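# Lift one staple stick out and set it down

## Task

Remove a single stick of staples from the staple box and place it on the table with its legs pointing down, far enough away that it touches neither the box's tray nor its sleeve.

## Robot and tools

Robot: two arms, left_arm (on the +y side) and right_arm, each with a two-finger gripper. Base poses in the scene frame: left_arm at (+0.044, +0.347, 0) m with quat_wxyz (+1.000, 0, 0, +0.028); right_arm at (-0.017, -0.313, 0) m with quat_wxyz (+1.000, 0, 0, +0.006). A two-camera stand sits behind the arms. Loose objects may occasionally get nudged by outside forces.

Frames: the scene frame has its origin at table-top height, halfway between the nominal bases; +x points out over the table, +z up. Arm names do not correspond to image sides. Reported end_effector_position (m) and end_effector_quat_wxyz, plus velocities and targets, are in the scene frame and may be off by a few cm, more at long reach. Offsets in commands, however, use the axes of each arm's current Hand target. Gripper fingers point along its +z and open/close along its y; the reported position is the point between the pads, roughly 1 cm behind the tips.

Command rows: every moving argument is a row of 14 numbers, each in [-1, 1]: dx, dy, dz, rx, ry, rz, opening for left_arm, then the same seven for right_arm. Always send all 14 even if one arm is idle. The first six per arm are an offset (not a pose) from that arm's Hand target at the start of the action or move, in the Hand target's own axes; 1.0 equals 0.6 m or 180 degrees; rx, ry, rz form a single rotation vector. Opening is absolute: +1 fully open (0.094 m), -1 closed. Sending 0 for an arm's six pose numbers re-requests its Hand target; for the opening, 0 is a real command, so resend the current opening to leave a gripper alone.

execute_actions(actions, cameras): actions is a list of up to 15 actions; each action is a list of up to 15 rows, one per 1/30 s step, the final row held for remaining steps. All rows in an action count from the same start pose, not from the previous row, and each new action counts from the then-current Hand target, so repeating an offset keeps moving. An empty list returns state and images. cameras: names, ["all"], or []; default is all for an empty list, none otherwise. Unknown names invalidate the call.

move(target, speed, blend, opening_speed, grip_force, blocking, cameras): target is one 14-number row or a list of up to 15 rows, all offsets from the same starting Hand targets. Straight-line paths, at least 0.5 s, capped at 10 s overall. speed in m/s, 0.002 to 2.9, default 0.25 (turn rate up to twice that in rad/s); one value or one per target. blend in m rounds corners of a list (0 means stop at each). opening_speed: scale units per second, 0.2 or more, for slow closing. grip_force: newtons per pad, 10 to 50, per arm or one value; persists; lower values close slowly. blocking=false returns after about 0.5 s while the move continues. Paths do not avoid obstacles or the other arm; avoid routing a gripper near its own base. Result ends with a move: line (done, off_target, moving, held, fault) and limits (paced = pose clipped, held = steps withheld). done means at rest within 10 mm and 2 degrees.

wait(seconds 0 to 10): lets time pass holding commands; returns early if a running move ends. stop: brakes a running move. zoom_image(camera, region [x0, y0, x1, y1] pixels, at most 504x504) enlarges part of the newest image of cam_head_left, cam_head_right, cam_high, cam_low, cam_left_wrist or cam_right_wrist (all 896x504). finished_scene(scene): ends the scene irreversibly, given the current scene number; the goal must hold without the robot.

Reading results: Hand target is the last commanded pose after clipping; the gripper often rests short of it by up to a few cm because of friction and weight, which is not proof of contact; the next command re-asks for it, or send the gap as an offset. Orientation commands are clipped to 40 degrees from the measured one per step. grip_measured uses the opening scale and reads up to about 2.5 mm wide when empty; on a hard part under full squeeze it reads a few mm narrower than the part. Squeeze jumps to the force limit roughly 0.06 below first-touch reading. To release, command well above grip_measured. grip_effort_nm is motor effort (negative closing), not pad force, and keeps some value at rest. Joint torques follow joint order, include gravity, and wrap at ±28 N m on joints 1 to 3. Joint ranges (rad): waist -2.618 to 3.054, shoulder 0 to 3.142, elbow 0 to 3.142 (straight at 2.901), wrist pitch and yaw ±1.571, wrist roll ±2.094. MOTOR HOT appears at 75 °C; at 90 °C an over-temperature fault folds that arm for good. Avoid long holds, stretched arms, and pushing at unreachable poses.

Avoid: dropping the stick or releasing it while moving, fast impacts, hard presses on the table or box, letting anything leave the table, arm-to-arm contact (including one gripper closing on the other's fingers), and strain on a wrist camera cable. A blocked arm keeps pushing until commanded back past its gripper. Camera calibration (intrinsics, distortion, T_world_to_cam) is given per camera; fixed cameras may have shifted slightly and wrist camera images can lag while moving.

Each tool is called as a command line: name --argument value for each argument, lists and objects as JSON in quotes; but a table of rows of numbers goes row by row, as --pt "numbers of a row", without its own name.

## Session

execute_actions --actions '[]'

Scene clock: 0.00 s.
left_arm: end_effector_position=(+0.4481, +0.3619, +0.1128) grip_measured=+1.000 grip_effort_nm=n/a end_effector_quat_wxyz=(+0.600, +0.012, +0.799, +0.021) | right_arm: end_effector_position=(+0.3779, -0.3457, +0.1248) grip_measured=+1.000 grip_effort_nm=n/a end_effector_quat_wxyz=(+0.619, +0.081, +0.779, -0.055)
Joint positions: left_arm=[-0.012 1.531 0.376 0.873 0.024 0.058 0.094] | right_arm=[-0.012 1.494 0.34 0.921 0.186 0.058 0.094]
Joint velocities: within noise
Joint torques (N m): no reading
Heat: left arm: 33 °C; right arm: 31 °C.
Hand target: left_arm +0.4488, +0.3619, +0.1149; +0.602, +0.012, +0.798, +0.021 | right_arm +0.3807, -0.3458, +0.1343; +0.630, +0.082, +0.770, -0.055
Tool commands: left_gripper/opening=+1.0 right_gripper/opening=+1.0
camera_calibration:
cam_left_wrist: T_world_to_cam=[[-0.00298239, -0.998075, -0.0619524, 0.369443], [-0.663699, 0.0483161, -0.746438, 0.402439], [0.747994, 0.0388916, -0.662565, -0.183476], [0, 0, 0, 1]] pos_world=[0.405439, 0.356423, 0.201719]
cam_right_wrist: T_world_to_cam=[[-0.209665, -0.977647, -0.0157429, -0.256371], [-0.611885, 0.143748, -0.777775, 0.416153], [0.762652, -0.153439, -0.628346, -0.172318], [0, 0, 0, 1]] pos_world=[0.332304, -0.336902, 0.211362]

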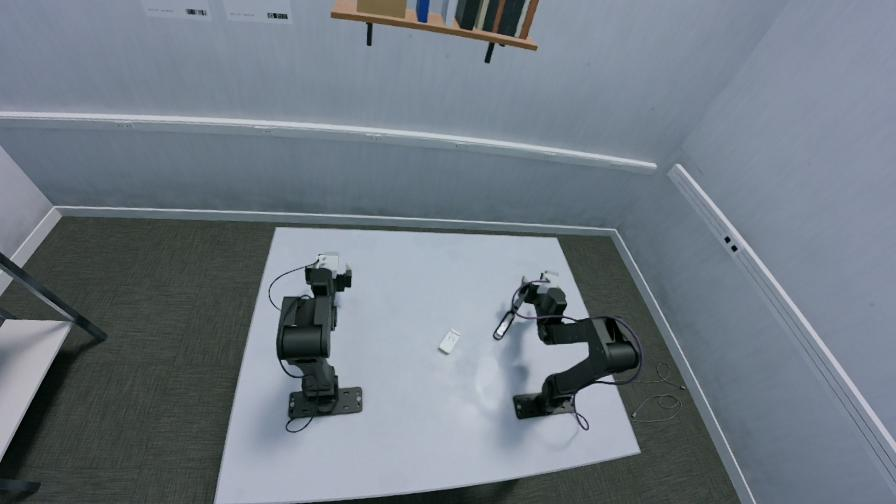

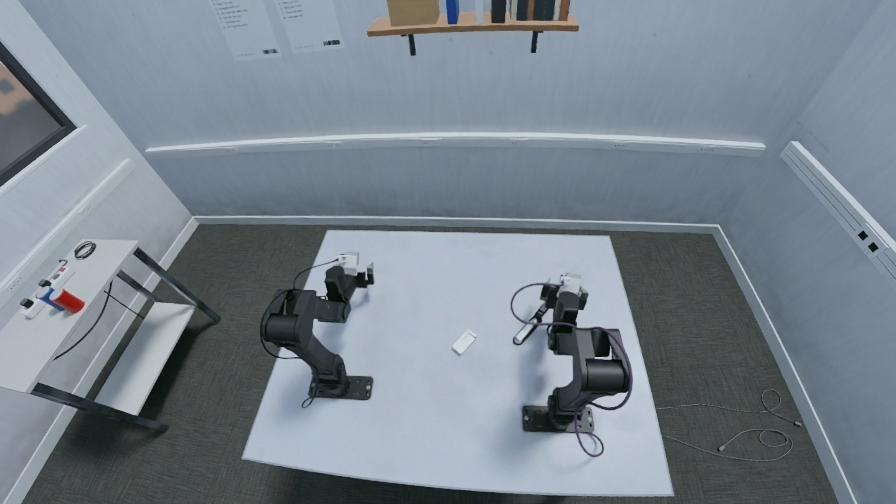

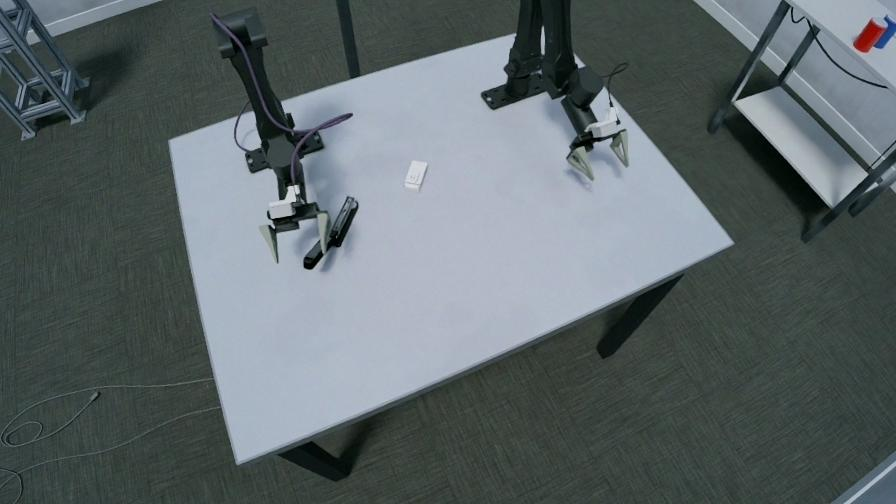

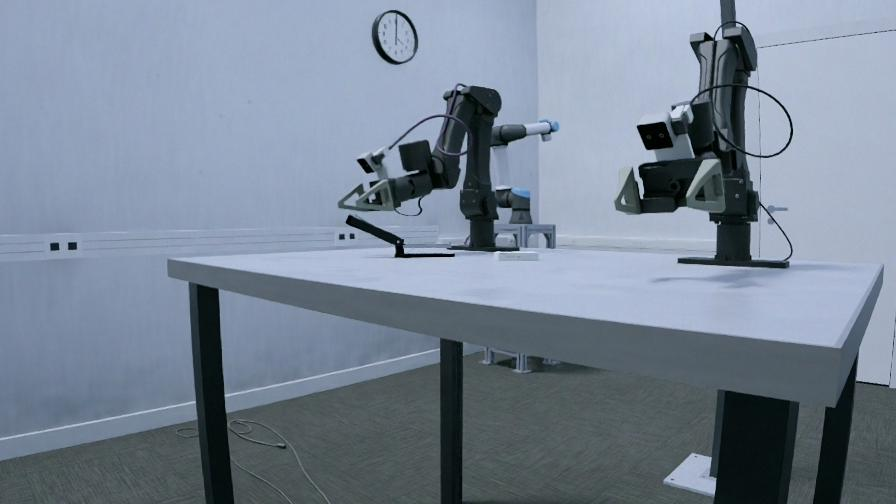

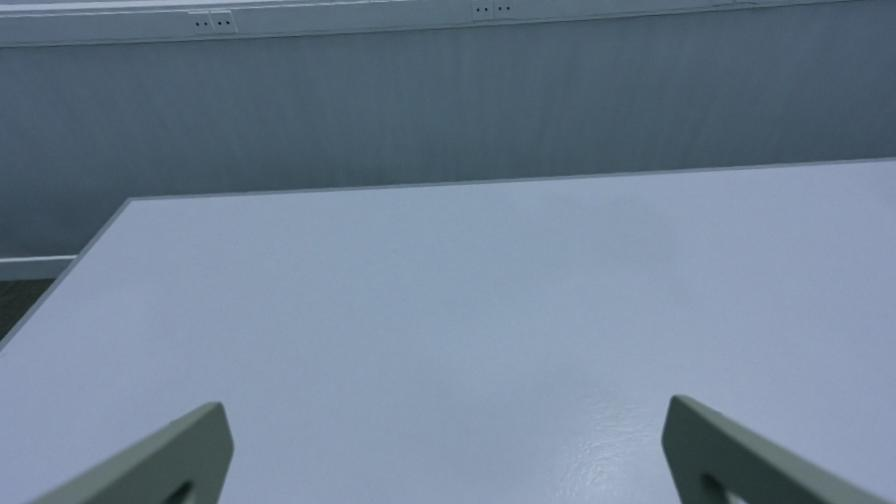

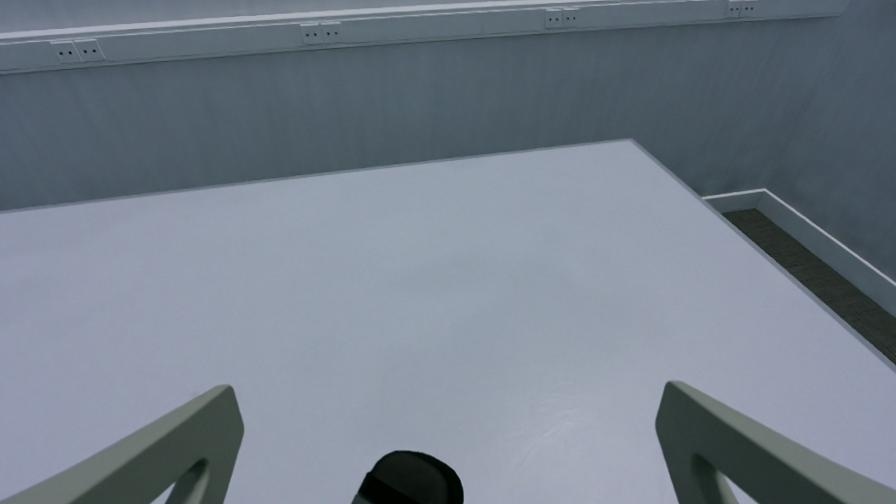

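zoom_image --camera "cam_high" --region '[370, 140, 470, 210]'

zoom_image --camera "cam_head_right" --region '[420, 310, 510, 370]'

zoom_image --camera "cam_low" --region '[450, 220, 570, 280]'

Scaled by 5.040 from the camera's 896x504 image, which has a finer 1280x720 frame.

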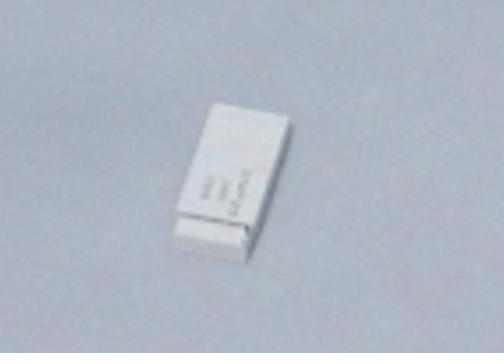

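Scaled by 5.600 from the camera's 896x504 image, which has a finer 1280x720 frame.

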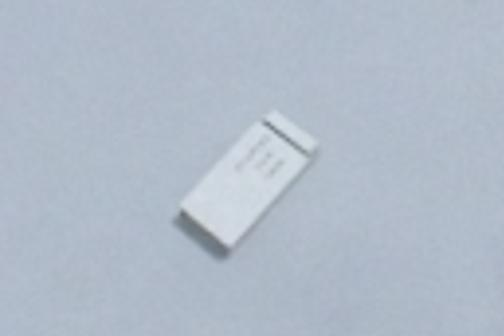

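Scaled by 4.200 from the camera's 896x504 image, which has a finer 1280x720 frame.

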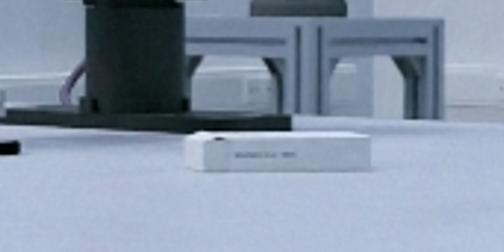

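move --pt "0.043 -0.5733 -0.4944 0.1905 0.1505 0.0948 0.2 0 0 0 0 0 0 1.0" --pt "0.1629 -0.5793 -0.4602 0.1905 0.1505 0.0948 0.2 0 0 0 0 0 0 1.0" --speed 0.3 --blend '[0.05, 0]' --cameras '["cam_left_wrist"]'

Scene clock: 61.97 s.
left_arm: end_effector_position=(+0.1586, +0.0180, +0.0817) grip_measured=+0.202 grip_effort_nm=-0.10 end_effector_quat_wxyz=(+0.358, +0.302, +0.876, -0.116) | right_arm: end_effector_position=(+0.3779, -0.3457, +0.1248) grip_measured=+1.000 grip_effort_nm=-0.02 end_effector_quat_wxyz=(+0.619, +0.081, +0.779, -0.055)
Joint positions: left_arm=[-1.577 1.456 0.763 -0.319 -0.566 -0.69 0.056] | right_arm=[-0.012 1.494 0.34 0.921 0.186 0.058 0.094]
Joint torques (N m): left_arm=[-0.24 -4.86 5.82 1.89 -0.35 -0.07] | right_arm=[0.1 -5.14 6.32 2.32 0.04 -0.01]
Heat: left arm: 34 °C; right arm: 33 °C.
Hand target: left_arm +0.1585, +0.0139, +0.0801; +0.362, +0.297, +0.875, -0.123 | right_arm +0.3807, -0.3458, +0.1343; +0.630, +0.082, +0.770, -0.055
Off the commanded pose: left_arm 0.004 m, 1 deg | right_arm 0.010 m, 2 deg.
move: done; blend cut to 0.0374 m at target 1
camera_calibration:
cam_left_wrist: T_world_to_cam=[[-0.623002, -0.781957, -0.0203055, 0.114447], [-0.736126, 0.594872, -0.322871, 0.170719], [0.26455, -0.186202, -0.946225, 0.12976], [0, 0, 0, 1]] pos_world=[0.162643, 0.012098, 0.180226]
Images, in order (width x height): cam_left_wrist 896x504.

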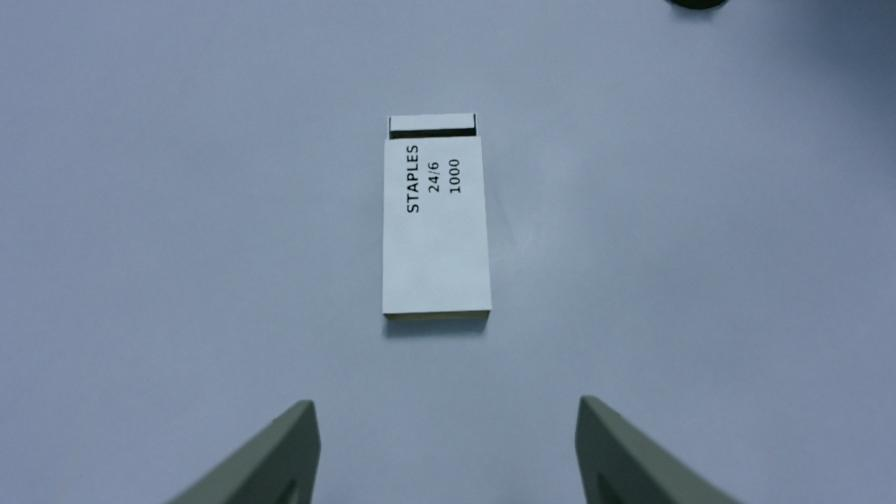

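move --target '[0.013,0.0083,0.1228,0,0,0,0.2,0,0,0,0,0,0,1.0]' --speed 0.1 --cameras '["cam_left_wrist"]'

zoom_image --camera "cam_left_wrist" --region '[200, 200, 700, 504]'

Scene clock: 85.97 s.
left_arm: end_effector_position=(+0.1973, -0.0111, +0.0307) grip_measured=+0.202 grip_effort_nm=-0.09 end_effector_quat_wxyz=(+0.362, +0.295, +0.875, -0.125) | right_arm: end_effector_position=(+0.3779, -0.3457, +0.1248) grip_measured=+1.000 grip_effort_nm=-0.02 end_effector_quat_wxyz=(+0.619, +0.081, +0.779, -0.055)
Joint positions: left_arm=[-1.447 1.697 0.738 0.029 -0.494 -0.573 0.056] | right_arm=[-0.012 1.494 0.34 0.921 0.186 0.058 0.094]
Joint torques (N m): left_arm=[0.29 -5.68 4.41 1.99 -0.21 0.07] | right_arm=[0.08 -5.09 6.31 2.34 0.03 -0.01]
Heat: left arm: 34 °C; right arm: 34 °C.
Hand target: left_arm +0.1984, -0.0105, +0.0224; +0.362, +0.297, +0.875, -0.123 | right_arm +0.3807, -0.3458, +0.1343; +0.630, +0.082, +0.770, -0.055
Off the commanded pose: left_arm 0.008 m, 0 deg | right_arm 0.010 m, 2 deg.
move: done
camera_calibration:
cam_left_wrist: T_world_to_cam=[[-0.618108, -0.786092, -0.00149437, 0.113173], [-0.739801, 0.58235, -0.336991, 0.201157], [0.265776, -0.207191, -0.941507, 0.0651862], [0, 0, 0, 1]] pos_world=[0.201444, -0.014673, 0.12933]
Images, in order (width x height): cam_left_wrist 896x504.

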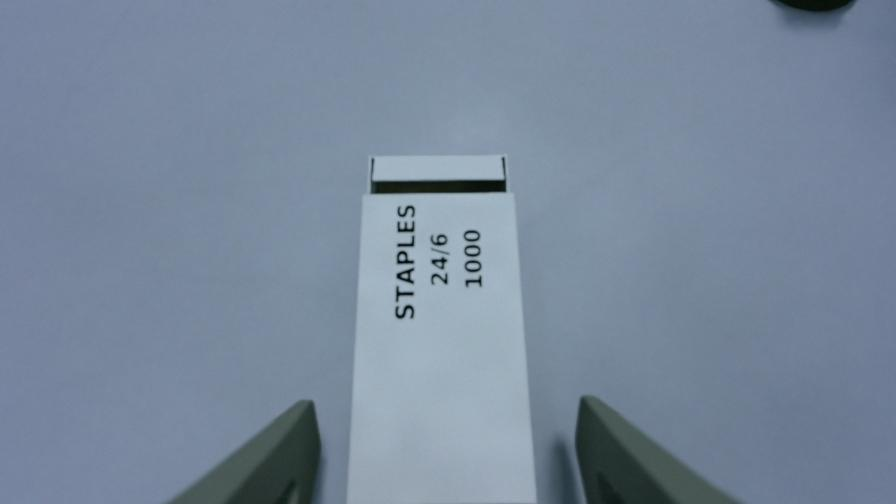

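Scaled by 1.008 from the camera's 896x504 image, which has a finer 1280x720 frame.

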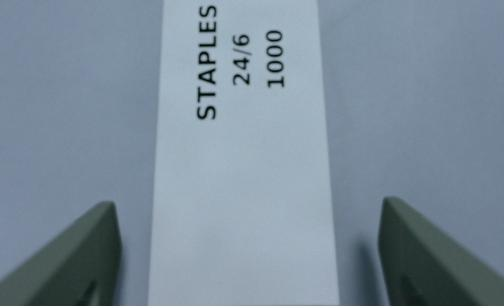

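move --target '[0.0106,0,0.0106,0,0,0,0.2,0,0,0,0,0,0,1.0]' --speed 0.06 --cameras '["cam_left_wrist", "cam_low"]'

zoom_image --camera "cam_low" --region '[440, 180, 640, 290]'

Scene clock: 91.90 s.
left_arm: end_effector_position=(+0.1973, -0.0113, +0.0222) grip_measured=+0.202 grip_effort_nm=-0.10 end_effector_quat_wxyz=(+0.363, +0.295, +0.875, -0.126) | right_arm: end_effector_position=(+0.3779, -0.3457, +0.1248) grip_measured=+1.000 grip_effort_nm=-0.02 end_effector_quat_wxyz=(+0.619, +0.081, +0.779, -0.055)
Joint positions: left_arm=[-1.447 1.723 0.723 0.072 -0.493 -0.573 0.056] | right_arm=[-0.012 1.494 0.34 0.921 0.186 0.058 0.094]
Joint torques (N m): left_arm=[0.2 -5.78 4.33 2.03 -0.2 0.11] | right_arm=[0.1 -5.14 6.27 2.33 0.03 -0.02]
Heat: left arm: 34 °C; right arm: 34 °C.
Hand target: left_arm +0.1984, -0.0104, +0.0133; +0.362, +0.297, +0.875, -0.123 | right_arm +0.3807, -0.3458, +0.1343; +0.630, +0.082, +0.770, -0.055
Off the commanded pose: left_arm 0.009 m, 0 deg | right_arm 0.010 m, 2 deg.
move: done
camera_calibration:
cam_left_wrist: T_world_to_cam=[[-0.618604, -0.785703, -0.000742291, 0.113036], [-0.739422, 0.582485, -0.337588, 0.198273], [0.265676, -0.208285, -0.941294, 0.057168], [0, 0, 0, 1]] pos_world=[0.201344, -0.0147714, 0.120831]
Images, in order (width x height): cam_low 896x504, cam_left_wrist 896x504.

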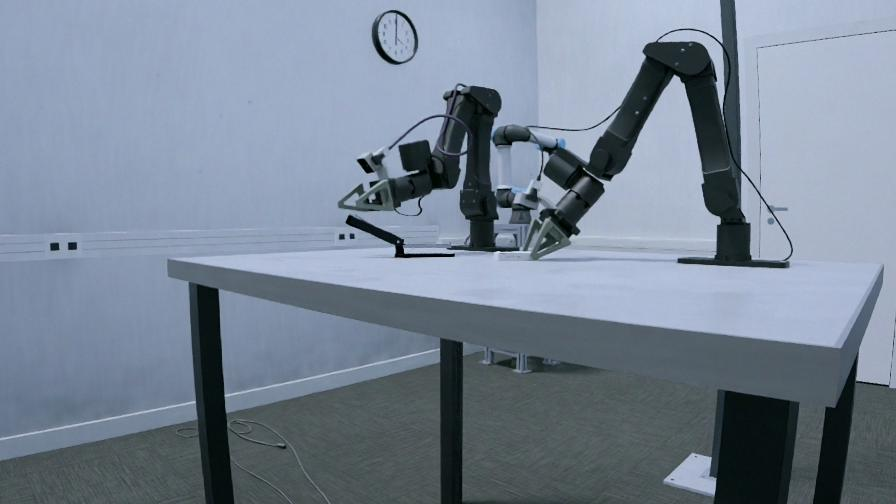

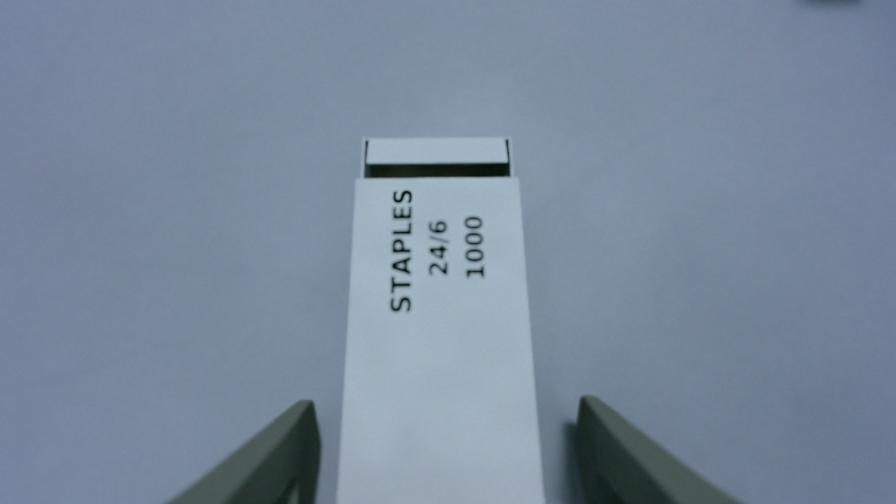

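Scaled by 2.520 from the camera's 896x504 image, which has a finer 1280x720 frame.

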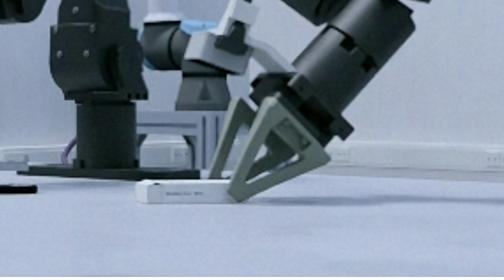

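move --target '[0,0,0,0,0,0,-0.27,0,0,0,0,0,0,1.0]' --opening_speed 0.4 --grip_force '[20, 20]' --cameras '["cam_left_wrist"]'

Scene clock: 96.50 s.
left_arm: end_effector_position=(+0.1973, -0.0115, +0.0223) grip_measured=-0.203 grip_effort_nm=-0.46 end_effector_quat_wxyz=(+0.363, +0.295, +0.875, -0.126) | right_arm: end_effector_position=(+0.3779, -0.3457, +0.1248) grip_measured=+1.000 grip_effort_nm=-0.02 end_effector_quat_wxyz=(+0.619, +0.081, +0.779, -0.055)
Joint positions: left_arm=[-1.447 1.723 0.723 0.072 -0.493 -0.573 0.037] | right_arm=[-0.012 1.494 0.34 0.921 0.186 0.058 0.094]
Joint torques (N m): left_arm=[0.29 -5.49 4.31 2.02 -0.24 0.09] | right_arm=[0.08 -5.15 6.31 2.32 0.02 -0.02]
Heat: left arm: 34 °C; right arm: 34 °C.
Hand target: left_arm +0.1984, -0.0104, +0.0133; +0.362, +0.297, +0.875, -0.123 | right_arm +0.3807, -0.3458, +0.1343; +0.630, +0.082, +0.770, -0.055
Off the commanded pose: left_arm 0.009 m, 0 deg | right_arm 0.010 m, 2 deg.
grip_force (N): 20, 20
move: done
camera_calibration:
cam_left_wrist: T_world_to_cam=[[-0.618549, -0.785746, -0.000260231, 0.11295], [-0.739399, 0.582175, -0.338174, 0.1985], [0.265871, -0.208985, -0.941084, 0.0571401], [0, 0, 0, 1]] pos_world=[0.201444, -0.0148705, 0.120931]
Images, in order (width x height): cam_left_wrist 896x504.

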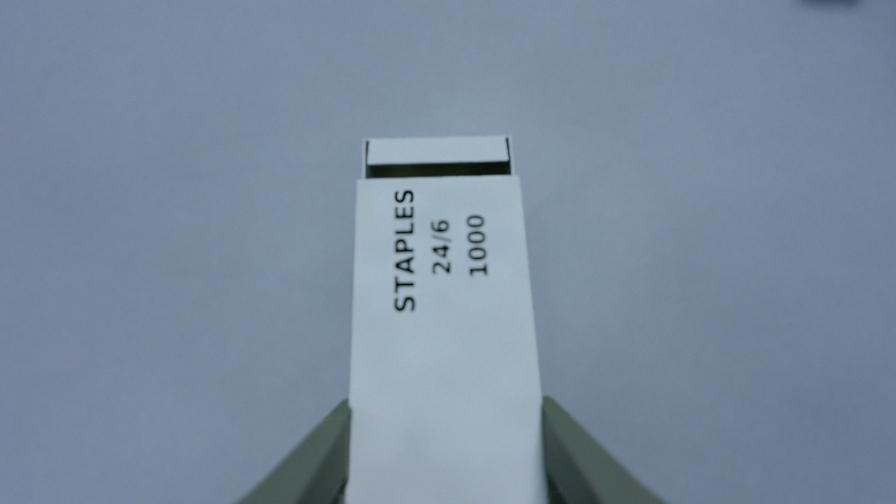

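move --pt "-0.0318 0 -0.0318 0 0 0 -0.27 0 0 0 0 0 0 1.0" --pt "-0.0298 0.0491 -0.0338 0.1984 0 0.1984 -0.27 0 0 0 0 0 0 1.0" --speed '[0.08, 0.15]' --blend '[0.005, 0]' --cameras '["cam_left_wrist", "cam_low"]'

zoom_image --camera "cam_low" --region '[440, 180, 640, 290]'

Scene clock: 115.13 s.
left_arm: end_effector_position=(+0.2171, +0.0143, +0.0427) grip_measured=-0.204 grip_effort_nm=-0.48 end_effector_quat_wxyz=(+0.291, +0.638, +0.663, -0.261) | right_arm: end_effector_position=(+0.3779, -0.3457, +0.1248) grip_measured=+1.000 grip_effort_nm=-0.02 end_effector_quat_wxyz=(+0.619, +0.081, +0.779, -0.055)
Joint positions: left_arm=[-0.955 1.575 0.642 0.07 0.417 0.478 0.037] | right_arm=[-0.012 1.494 0.34 0.921 0.186 0.058 0.094]
Joint torques (N m): left_arm=[0.28 -5.29 7.8 1.28 0.47 0.16] | right_arm=[0.06 -5.14 6.3 2.32 0.03 -0.02]
Heat: left arm: 34 °C; right arm: 34 °C.
Hand target: left_arm +0.2150, +0.0140, +0.0403; +0.275, +0.642, +0.665, -0.266 | right_arm +0.3807, -0.3458, +0.1343; +0.630, +0.082, +0.770, -0.055
Off the commanded pose: left_arm 0.003 m, 2 deg | right_arm 0.010 m, 2 deg.
grip_force (N): 20, 20
move: done
camera_calibration:
cam_left_wrist: T_world_to_cam=[[-0.998822, -0.0358801, -0.0326715, 0.218668], [-0.0221581, 0.93621, -0.350742, 0.0447394], [0.043172, -0.349605, -0.935902, 0.126698], [0, 0, 0, 1]] pos_world=[0.213932, 0.0102545, 0.141413]
Images, in order (width x height): cam_low 896x504, cam_left_wrist 896x504.

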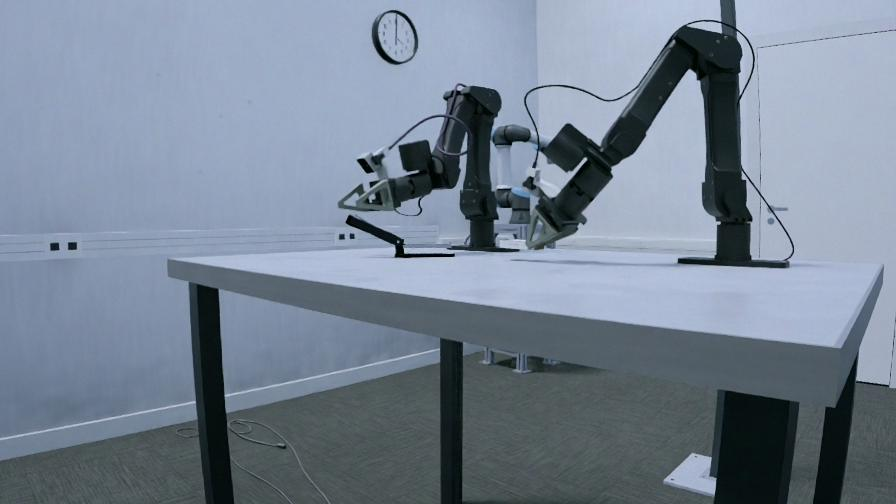

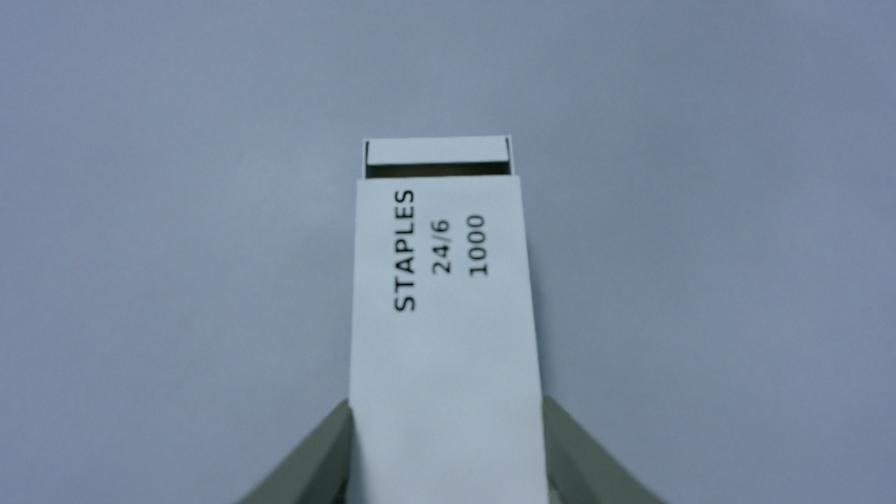

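Scaled by 2.520 from the camera's 896x504 image, which has a finer 1280x720 frame.

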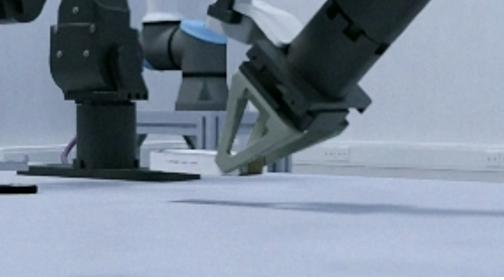

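move --target '[0.0316,0,0.0316,0,0,0,-0.27,0,0,0,0,0,0,1.0]' --speed 0.06 --cameras '["cam_left_wrist", "cam_low"]'

zoom_image --camera "cam_low" --region '[440, 180, 640, 290]'

Scene clock: 121.53 s.
left_arm: end_effector_position=(+0.2163, +0.0142, +0.0202) grip_measured=-0.204 grip_effort_nm=-0.48 end_effector_quat_wxyz=(+0.276, +0.641, +0.668, -0.260) | right_arm: end_effector_position=(+0.3779, -0.3457, +0.1248) grip_measured=+1.000 grip_effort_nm=-0.02 end_effector_quat_wxyz=(+0.619, +0.081, +0.779, -0.055)
Joint positions: left_arm=[-0.955 1.656 0.632 0.128 0.421 0.481 0.037] | right_arm=[-0.012 1.494 0.34 0.921 0.186 0.058 0.094]
Joint torques (N m): left_arm=[0.24 -4.98 4.19 2.08 0.41 0.08] | right_arm=[0.1 -5.11 6.26 2.34 0.02 -0.04]
Heat: left arm: 34 °C; right arm: 35 °C.
Hand target: left_arm +0.2149, +0.0140, +0.0135; +0.275, +0.642, +0.665, -0.266 | right_arm +0.3807, -0.3458, +0.1343; +0.630, +0.082, +0.770, -0.055
Off the commanded pose: left_arm 0.007 m, 1 deg | right_arm 0.010 m, 2 deg.
grip_force (N): 20, 20
move: done
camera_calibration:
cam_left_wrist: T_world_to_cam=[[-0.999459, -0.0302326, -0.0129442, 0.216817], [-0.0243206, 0.944403, -0.327891, 0.0367723], [0.0221376, -0.327399, -0.944627, 0.109952], [0, 0, 0, 1]] pos_world=[0.21516, 0.00782536, 0.118728]
Images, in order (width x height): cam_low 896x504, cam_left_wrist 896x504.

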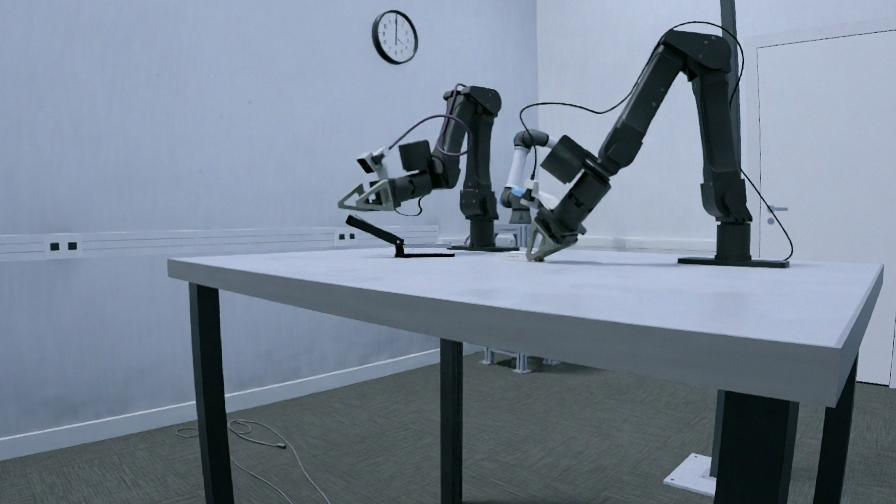

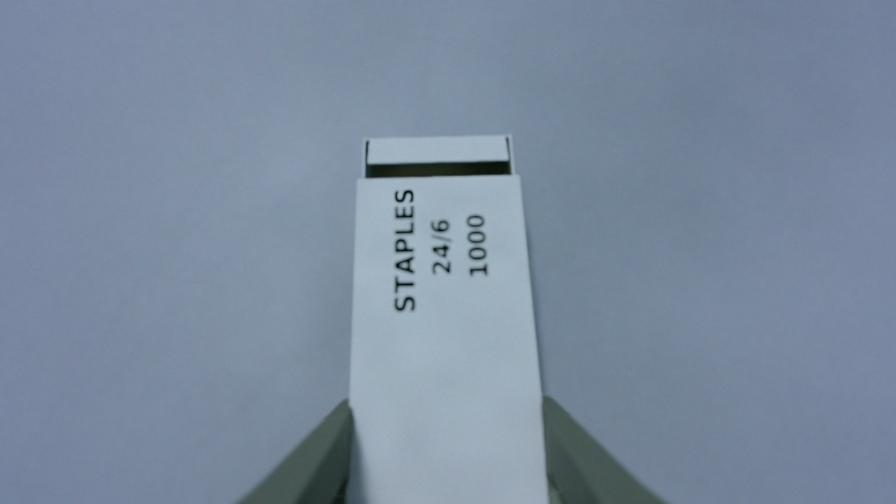

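Scaled by 2.520 from the camera's 896x504 image, which has a finer 1280x720 frame.

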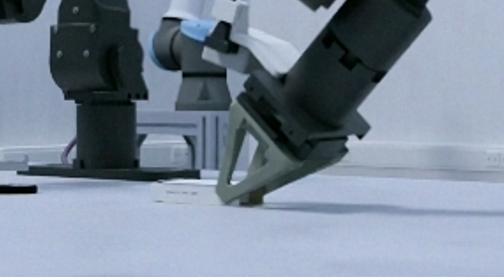

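move --pt "-0.0047 0 -0.0047 0 0 0 -0.27 -0.1242 -0.004 -0.0586 0 0 0 0.1" --pt "-0.0047 0 -0.0047 0 0 0 -0.27 0.0089 0.2197 -0.3212 -0.5116 0.1369 -0.2799 0.1" --pt "-0.0047 0 -0.0047 0 0 0 -0.27 0.1491 0.3188 -0.3328 -0.5116 0.1369 -0.2799 0.1" --speed '[0.25, 0.3, 0.2]' --blend '[0.03, 0.03, 0]' --cameras '["cam_right_wrist", "cam_left_wrist"]'

Scene clock: 174.67 s.
left_arm: end_effector_position=(+0.2164, +0.0142, +0.0202) grip_measured=-0.204 grip_effort_nm=-0.48 end_effector_quat_wxyz=(+0.276, +0.641, +0.668, -0.260) | right_arm: end_effector_position=(+0.2070, -0.1184, +0.0902) grip_measured=+0.103 grip_effort_nm=-0.17 end_effector_quat_wxyz=(-0.258, +0.666, -0.642, -0.278)
Joint positions: left_arm=[-0.955 1.656 0.632 0.128 0.421 0.481 0.037] | right_arm=[0.272 1.462 0.841 -0.731 -0.753 -1.238 0.052]
Joint torques (N m): left_arm=[0.31 -5.97 4.59 1.9 0.46 0.06] | right_arm=[0.69 -4.59 5.67 1.17 -0.36 0.06]
Heat: left arm: 36 °C; right arm: 35 °C.
Hand target: left_arm +0.2149, +0.0140, +0.0175; +0.275, +0.642, +0.665, -0.266 | right_arm +0.2085, -0.1158, +0.0902; -0.264, +0.668, -0.639, -0.277
Off the commanded pose: left_arm 0.003 m, 1 deg | right_arm 0.003 m, 1 deg.
grip_force (N): 20, 20
move: done
camera_calibration:
cam_left_wrist: T_world_to_cam=[[-0.999455, -0.0303041, -0.0131227, 0.216836], [-0.0243225, 0.944297, -0.328194, 0.0369364], [0.0223373, -0.327696, -0.944519, 0.109961], [0, 0, 0, 1]] pos_world=[0.21516, 0.00772575, 0.118828]
cam_right_wrist: T_world_to_cam=[[0.999598, 0.0275039, -0.00681839, -0.202594], [0.023848, -0.946507, -0.321801, -0.0498153], [-0.0153044, 0.321509, -0.946783, 0.217175], [0, 0, 0, 1]] pos_world=[0.207024, -0.111402, 0.188206]
Images, in order (width x height): cam_left_wrist 896x504, cam_right_wrist 896x504.

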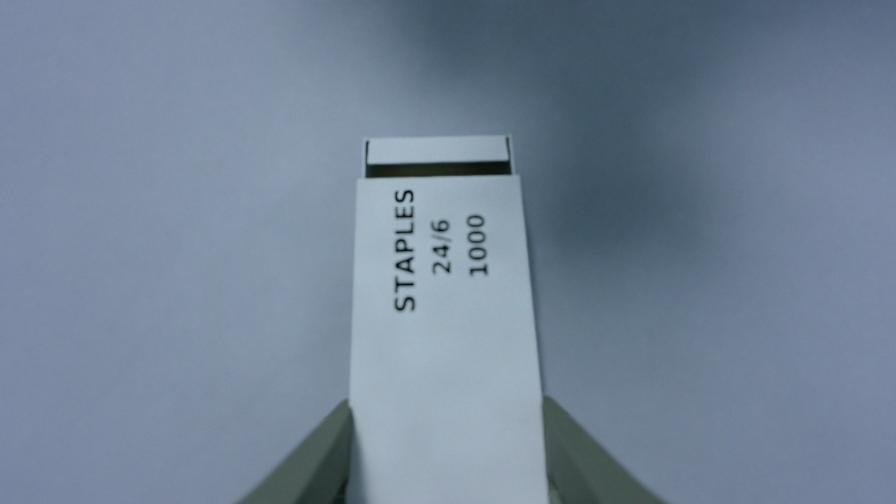

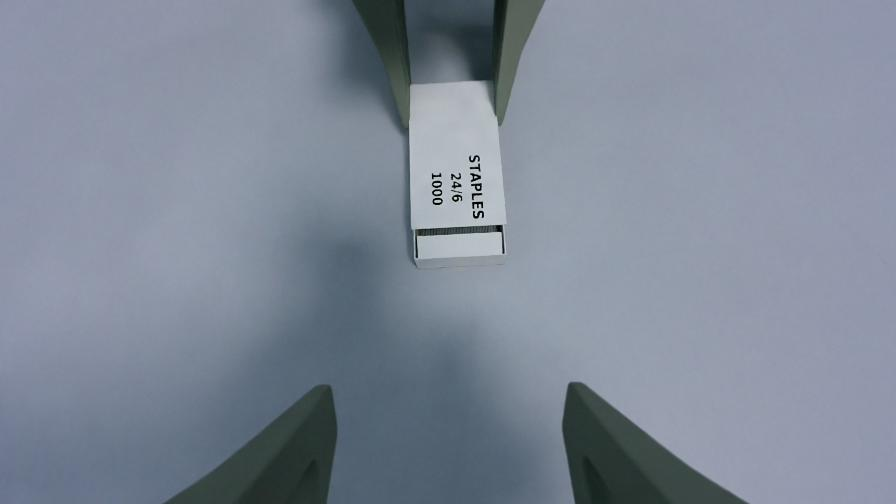

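move --target '[0,0,0,0,0,0,-0.27,0.0024,-0.0079,0.1501,-0.0079,0,-0.0079,0.1]' --speed 0.1 --cameras '["cam_right_wrist", "cam_low"]'

zoom_image --camera "cam_right_wrist" --region '[250, 150, 650, 500]'

zoom_image --camera "cam_low" --region '[440, 180, 640, 290]'

Scene clock: 192.47 s.
left_arm: end_effector_position=(+0.2163, +0.0141, +0.0202) grip_measured=-0.204 grip_effort_nm=-0.48 end_effector_quat_wxyz=(+0.276, +0.641, +0.668, -0.260) | right_arm: end_effector_position=(+0.2085, -0.0558, +0.0259) grip_measured=+0.103 grip_effort_nm=-0.17 end_effector_quat_wxyz=(-0.252, +0.679, -0.630, -0.282)
Joint positions: left_arm=[-0.955 1.656 0.632 0.128 0.422 0.482 0.037] | right_arm=[0.491 1.689 0.759 -0.269 -0.697 -1.006 0.052]
Joint torques (N m): left_arm=[0.25 -5.93 4.75 1.9 0.45 0.06] | right_arm=[0.44 -5.64 5.04 1.47 -0.38 0.06]
Heat: left arm: 36 °C; right arm: 33 °C.
Hand target: left_arm +0.2150, +0.0140, +0.0175; +0.275, +0.642, +0.665, -0.266 | right_arm +0.2105, -0.0530, +0.0255; -0.260, +0.679, -0.627, -0.281
Off the commanded pose: left_arm 0.003 m, 1 deg | right_arm 0.003 m, 1 deg.
grip_force (N): 20, 20
move: done
camera_calibration:
cam_right_wrist: T_world_to_cam=[[0.997837, 0.0654435, -0.00622312, -0.203919], [0.0600333, -0.945717, -0.319398, -0.018817], [-0.0267878, 0.318334, -0.9476, 0.138438], [0, 0, 0, 1]] pos_world=[0.208316, -0.0485199, 0.123905]
Images, in order (width x height): cam_low 896x504, cam_right_wrist 896x504.

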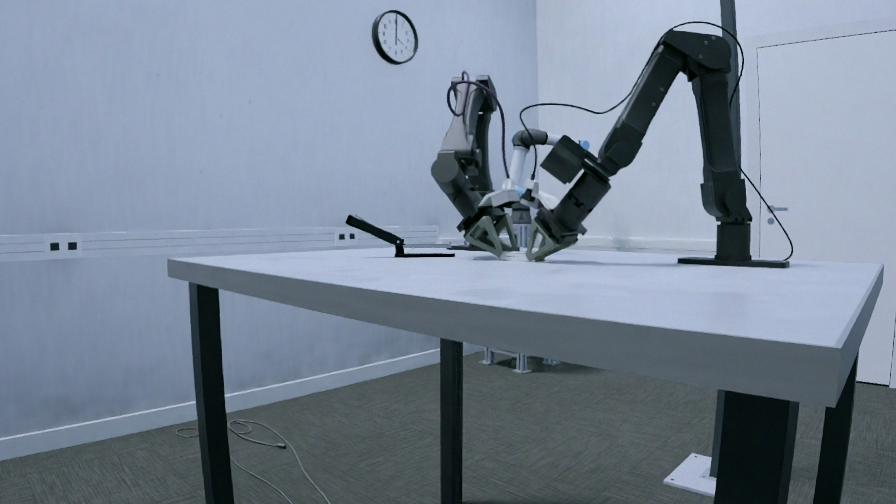

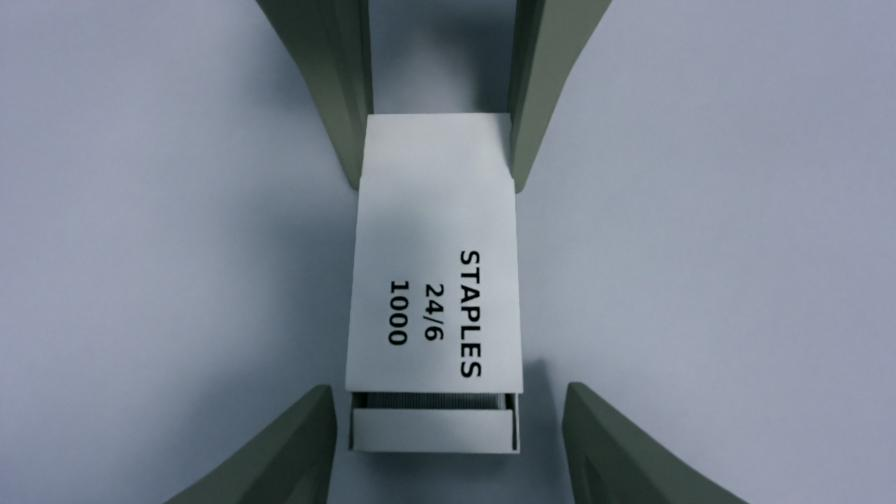

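Scaled by 1.260 from the camera's 896x504 image, which has a finer 1280x720 frame.

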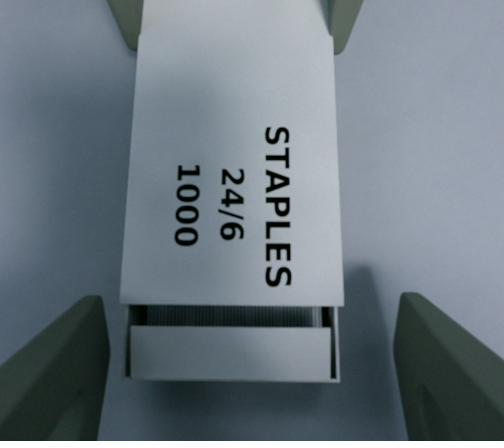

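Scaled by 2.520 from the camera's 896x504 image, which has a finer 1280x720 frame.

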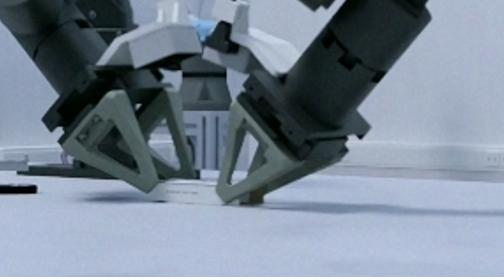

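move --target '[0,0,0,0,0,0,-0.27,0.0107,0.0089,0.001,0,0,0,0.1]' --speed 0.06 --cameras '["cam_right_wrist"]'

zoom_image --camera "cam_right_wrist" --region '[250, 150, 650, 500]'

Scene clock: 206.33 s.
left_arm: end_effector_position=(+0.2163, +0.0141, +0.0202) grip_measured=-0.204 grip_effort_nm=-0.48 end_effector_quat_wxyz=(+0.276, +0.641, +0.668, -0.260) | right_arm: end_effector_position=(+0.2023, -0.0593, +0.0189) grip_measured=+0.103 grip_effort_nm=-0.17 end_effector_quat_wxyz=(-0.248, +0.678, -0.632, -0.283)
Joint positions: left_arm=[-0.955 1.656 0.632 0.128 0.422 0.482 0.037] | right_arm=[0.491 1.689 0.726 -0.245 -0.697 -1.006 0.052]
Joint torques (N m): left_arm=[0.32 -6.02 4.63 1.86 0.44 0.04] | right_arm=[-0.16 -6.05 4.85 1.45 -0.35 -0.02]
Heat: left arm: 36 °C; right arm: 33 °C.
Hand target: left_arm +0.2150, +0.0140, +0.0175; +0.275, +0.642, +0.665, -0.266 | right_arm +0.2055, -0.0575, +0.0205; -0.259, +0.679, -0.627, -0.281
Off the commanded pose: left_arm 0.003 m, 1 deg | right_arm 0.004 m, 1 deg.
grip_force (N): 20, 20
move: done
camera_calibration:
cam_right_wrist: T_world_to_cam=[[0.997776, 0.0649415, -0.0149982, -0.197282], [0.0569162, -0.947289, -0.315286, -0.0235123], [-0.0346827, 0.313731, -0.948878, 0.134033], [0, 0, 0, 1]] pos_world=[0.20283, -0.0515114, 0.116809]
Images, in order (width x height): cam_right_wrist 896x504.

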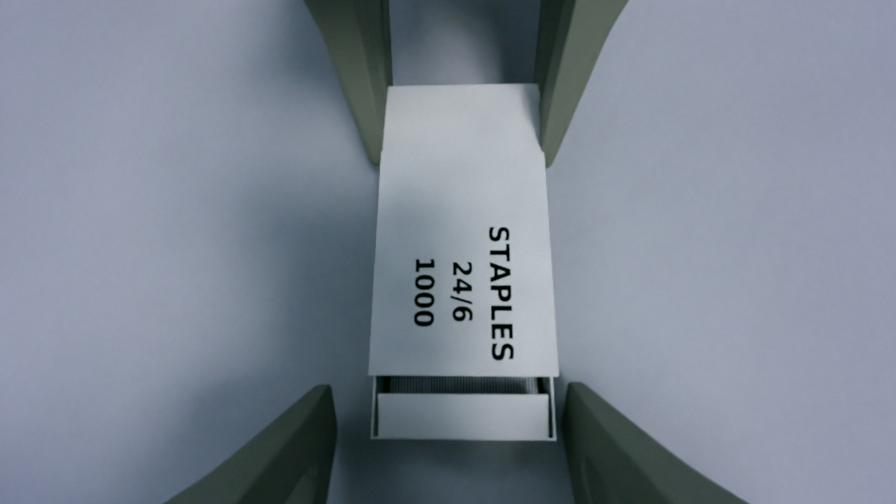

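Scaled by 1.260 from the camera's 896x504 image, which has a finer 1280x720 frame.

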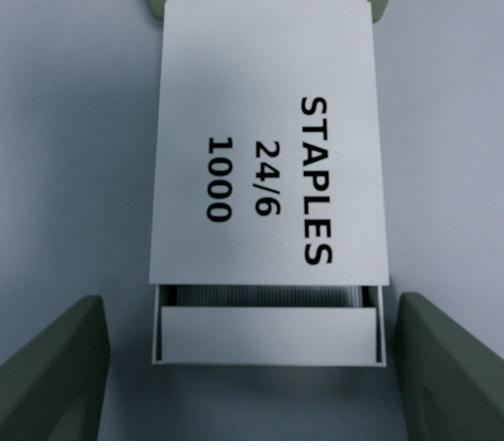

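move --target '[0,0,0,0,0,0,-0.27,-0.0065,-0.0105,-0.0055,0,0,0,0.1]' --speed 0.06 --cameras '["cam_right_wrist"]'

zoom_image --camera "cam_right_wrist" --region '[250, 150, 650, 500]'

Scene clock: 214.93 s.
left_arm: end_effector_position=(+0.2163, +0.0141, +0.0202) grip_measured=-0.204 grip_effort_nm=-0.48 end_effector_quat_wxyz=(+0.276, +0.641, +0.668, -0.260) | right_arm: end_effector_position=(+0.2034, -0.0602, +0.0189) grip_measured=+0.103 grip_effort_nm=-0.17 end_effector_quat_wxyz=(-0.249, +0.678, -0.632, -0.282)
Joint positions: left_arm=[-0.955 1.656 0.632 0.128 0.422 0.482 0.037] | right_arm=[0.487 1.689 0.726 -0.245 -0.697 -1.01 0.052]
Joint torques (N m): left_arm=[0.31 -5.85 4.68 1.91 0.41 0.08] | right_arm=[-0.53 -5.68 7.82 1.07 -0.39 -0.06]
Heat: left arm: 36 °C; right arm: 32 °C.
Hand target: left_arm +0.2150, +0.0140, +0.0175; +0.275, +0.642, +0.665, -0.266 | right_arm +0.2117, -0.0565, +0.0257; -0.260, +0.679, -0.627, -0.281
Off the commanded pose: left_arm 0.003 m, 1 deg | right_arm 0.011 m, 1 deg.
grip_force (N): 20, 20
move: off_target (right_arm)
camera_calibration:
cam_right_wrist: T_world_to_cam=[[0.997897, 0.0637549, -0.01168, -0.198483], [0.0568231, -0.947208, -0.315544, -0.0244205], [-0.0311809, 0.314217, -0.948839, 0.133775], [0, 0, 0, 1]] pos_world=[0.203625, -0.0525115, 0.116907]
Images, in order (width x height): cam_right_wrist 896x504.

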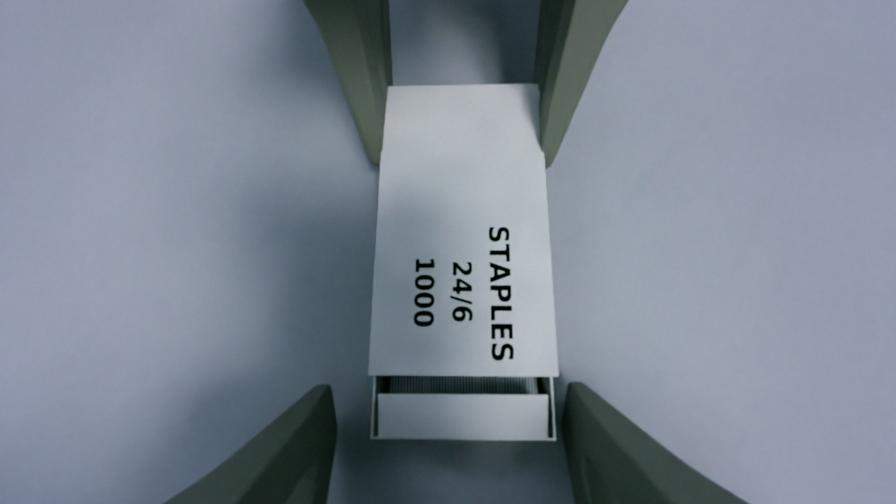

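Scaled by 1.260 from the camera's 896x504 image, which has a finer 1280x720 frame.

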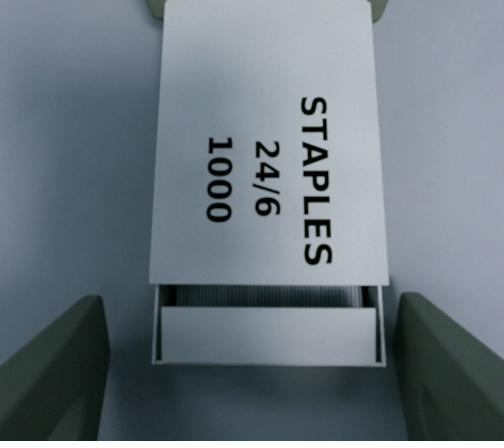

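move --target '[0,0,0,0,0,0,-0.27,0,0,0,0,0,0,-0.27]' --opening_speed 0.3 --cameras '["cam_right_wrist"]'

zoom_image --camera "cam_right_wrist" --region '[250, 150, 650, 500]'

Scene clock: 219.33 s.
left_arm: end_effector_position=(+0.2163, +0.0141, +0.0202) grip_measured=-0.204 grip_effort_nm=-0.48 end_effector_quat_wxyz=(+0.276, +0.641, +0.668, -0.260) | right_arm: end_effector_position=(+0.2047, -0.0596, +0.0199) grip_measured=-0.213 grip_effort_nm=-0.47 end_effector_quat_wxyz=(-0.251, +0.678, -0.631, -0.281)
Joint positions: left_arm=[-0.955 1.656 0.632 0.128 0.422 0.482 0.037] | right_arm=[0.487 1.689 0.73 -0.245 -0.697 -1.01 0.037]
Joint torques (N m): left_arm=[0.16 -5.94 4.78 1.89 0.4 0.07] | right_arm=[-0.51 -5.63 7.49 1.09 -0.37 -0.07]
Heat: left arm: 36 °C; right arm: 32 °C.
Hand target: left_arm +0.2150, +0.0140, +0.0175; +0.275, +0.642, +0.665, -0.266 | right_arm +0.2117, -0.0565, +0.0256; -0.260, +0.679, -0.627, -0.281
Off the commanded pose: left_arm 0.003 m, 1 deg | right_arm 0.010 m, 1 deg.
grip_force (N): 20, 20
move: done
camera_calibration:
cam_right_wrist: T_world_to_cam=[[0.99794, 0.0636555, -0.00802946, -0.199933], [0.0578332, -0.946652, -0.317025, -0.023789], [-0.0277815, 0.315908, -0.948383, 0.133967], [0, 0, 0, 1]] pos_world=[0.204619, -0.0521145, 0.117905]
Images, in order (width x height): cam_right_wrist 896x504.

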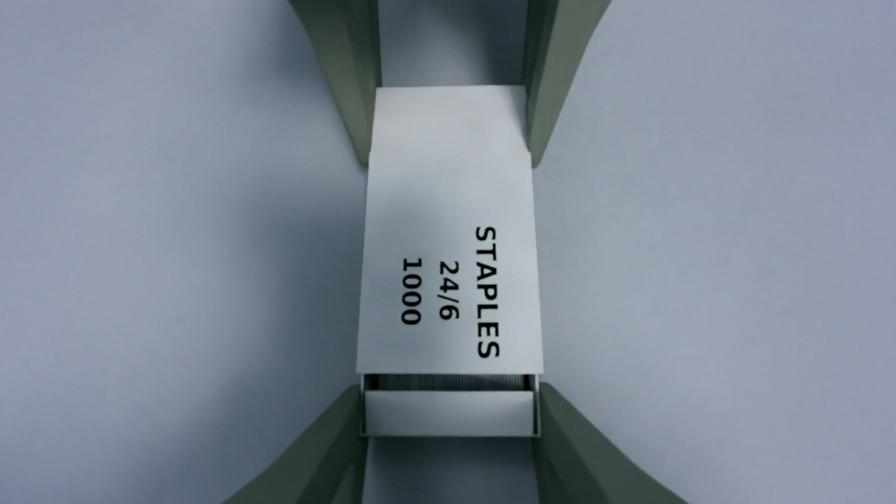

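Scaled by 1.260 from the camera's 896x504 image, which has a finer 1280x720 frame.

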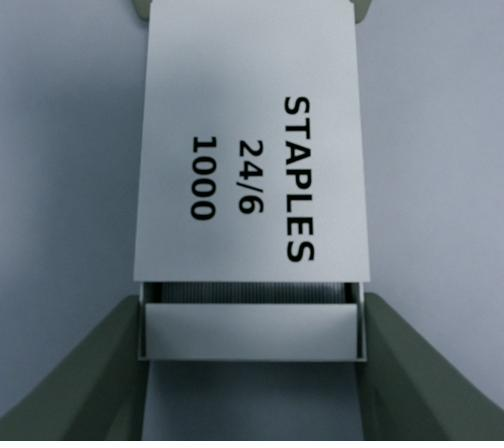

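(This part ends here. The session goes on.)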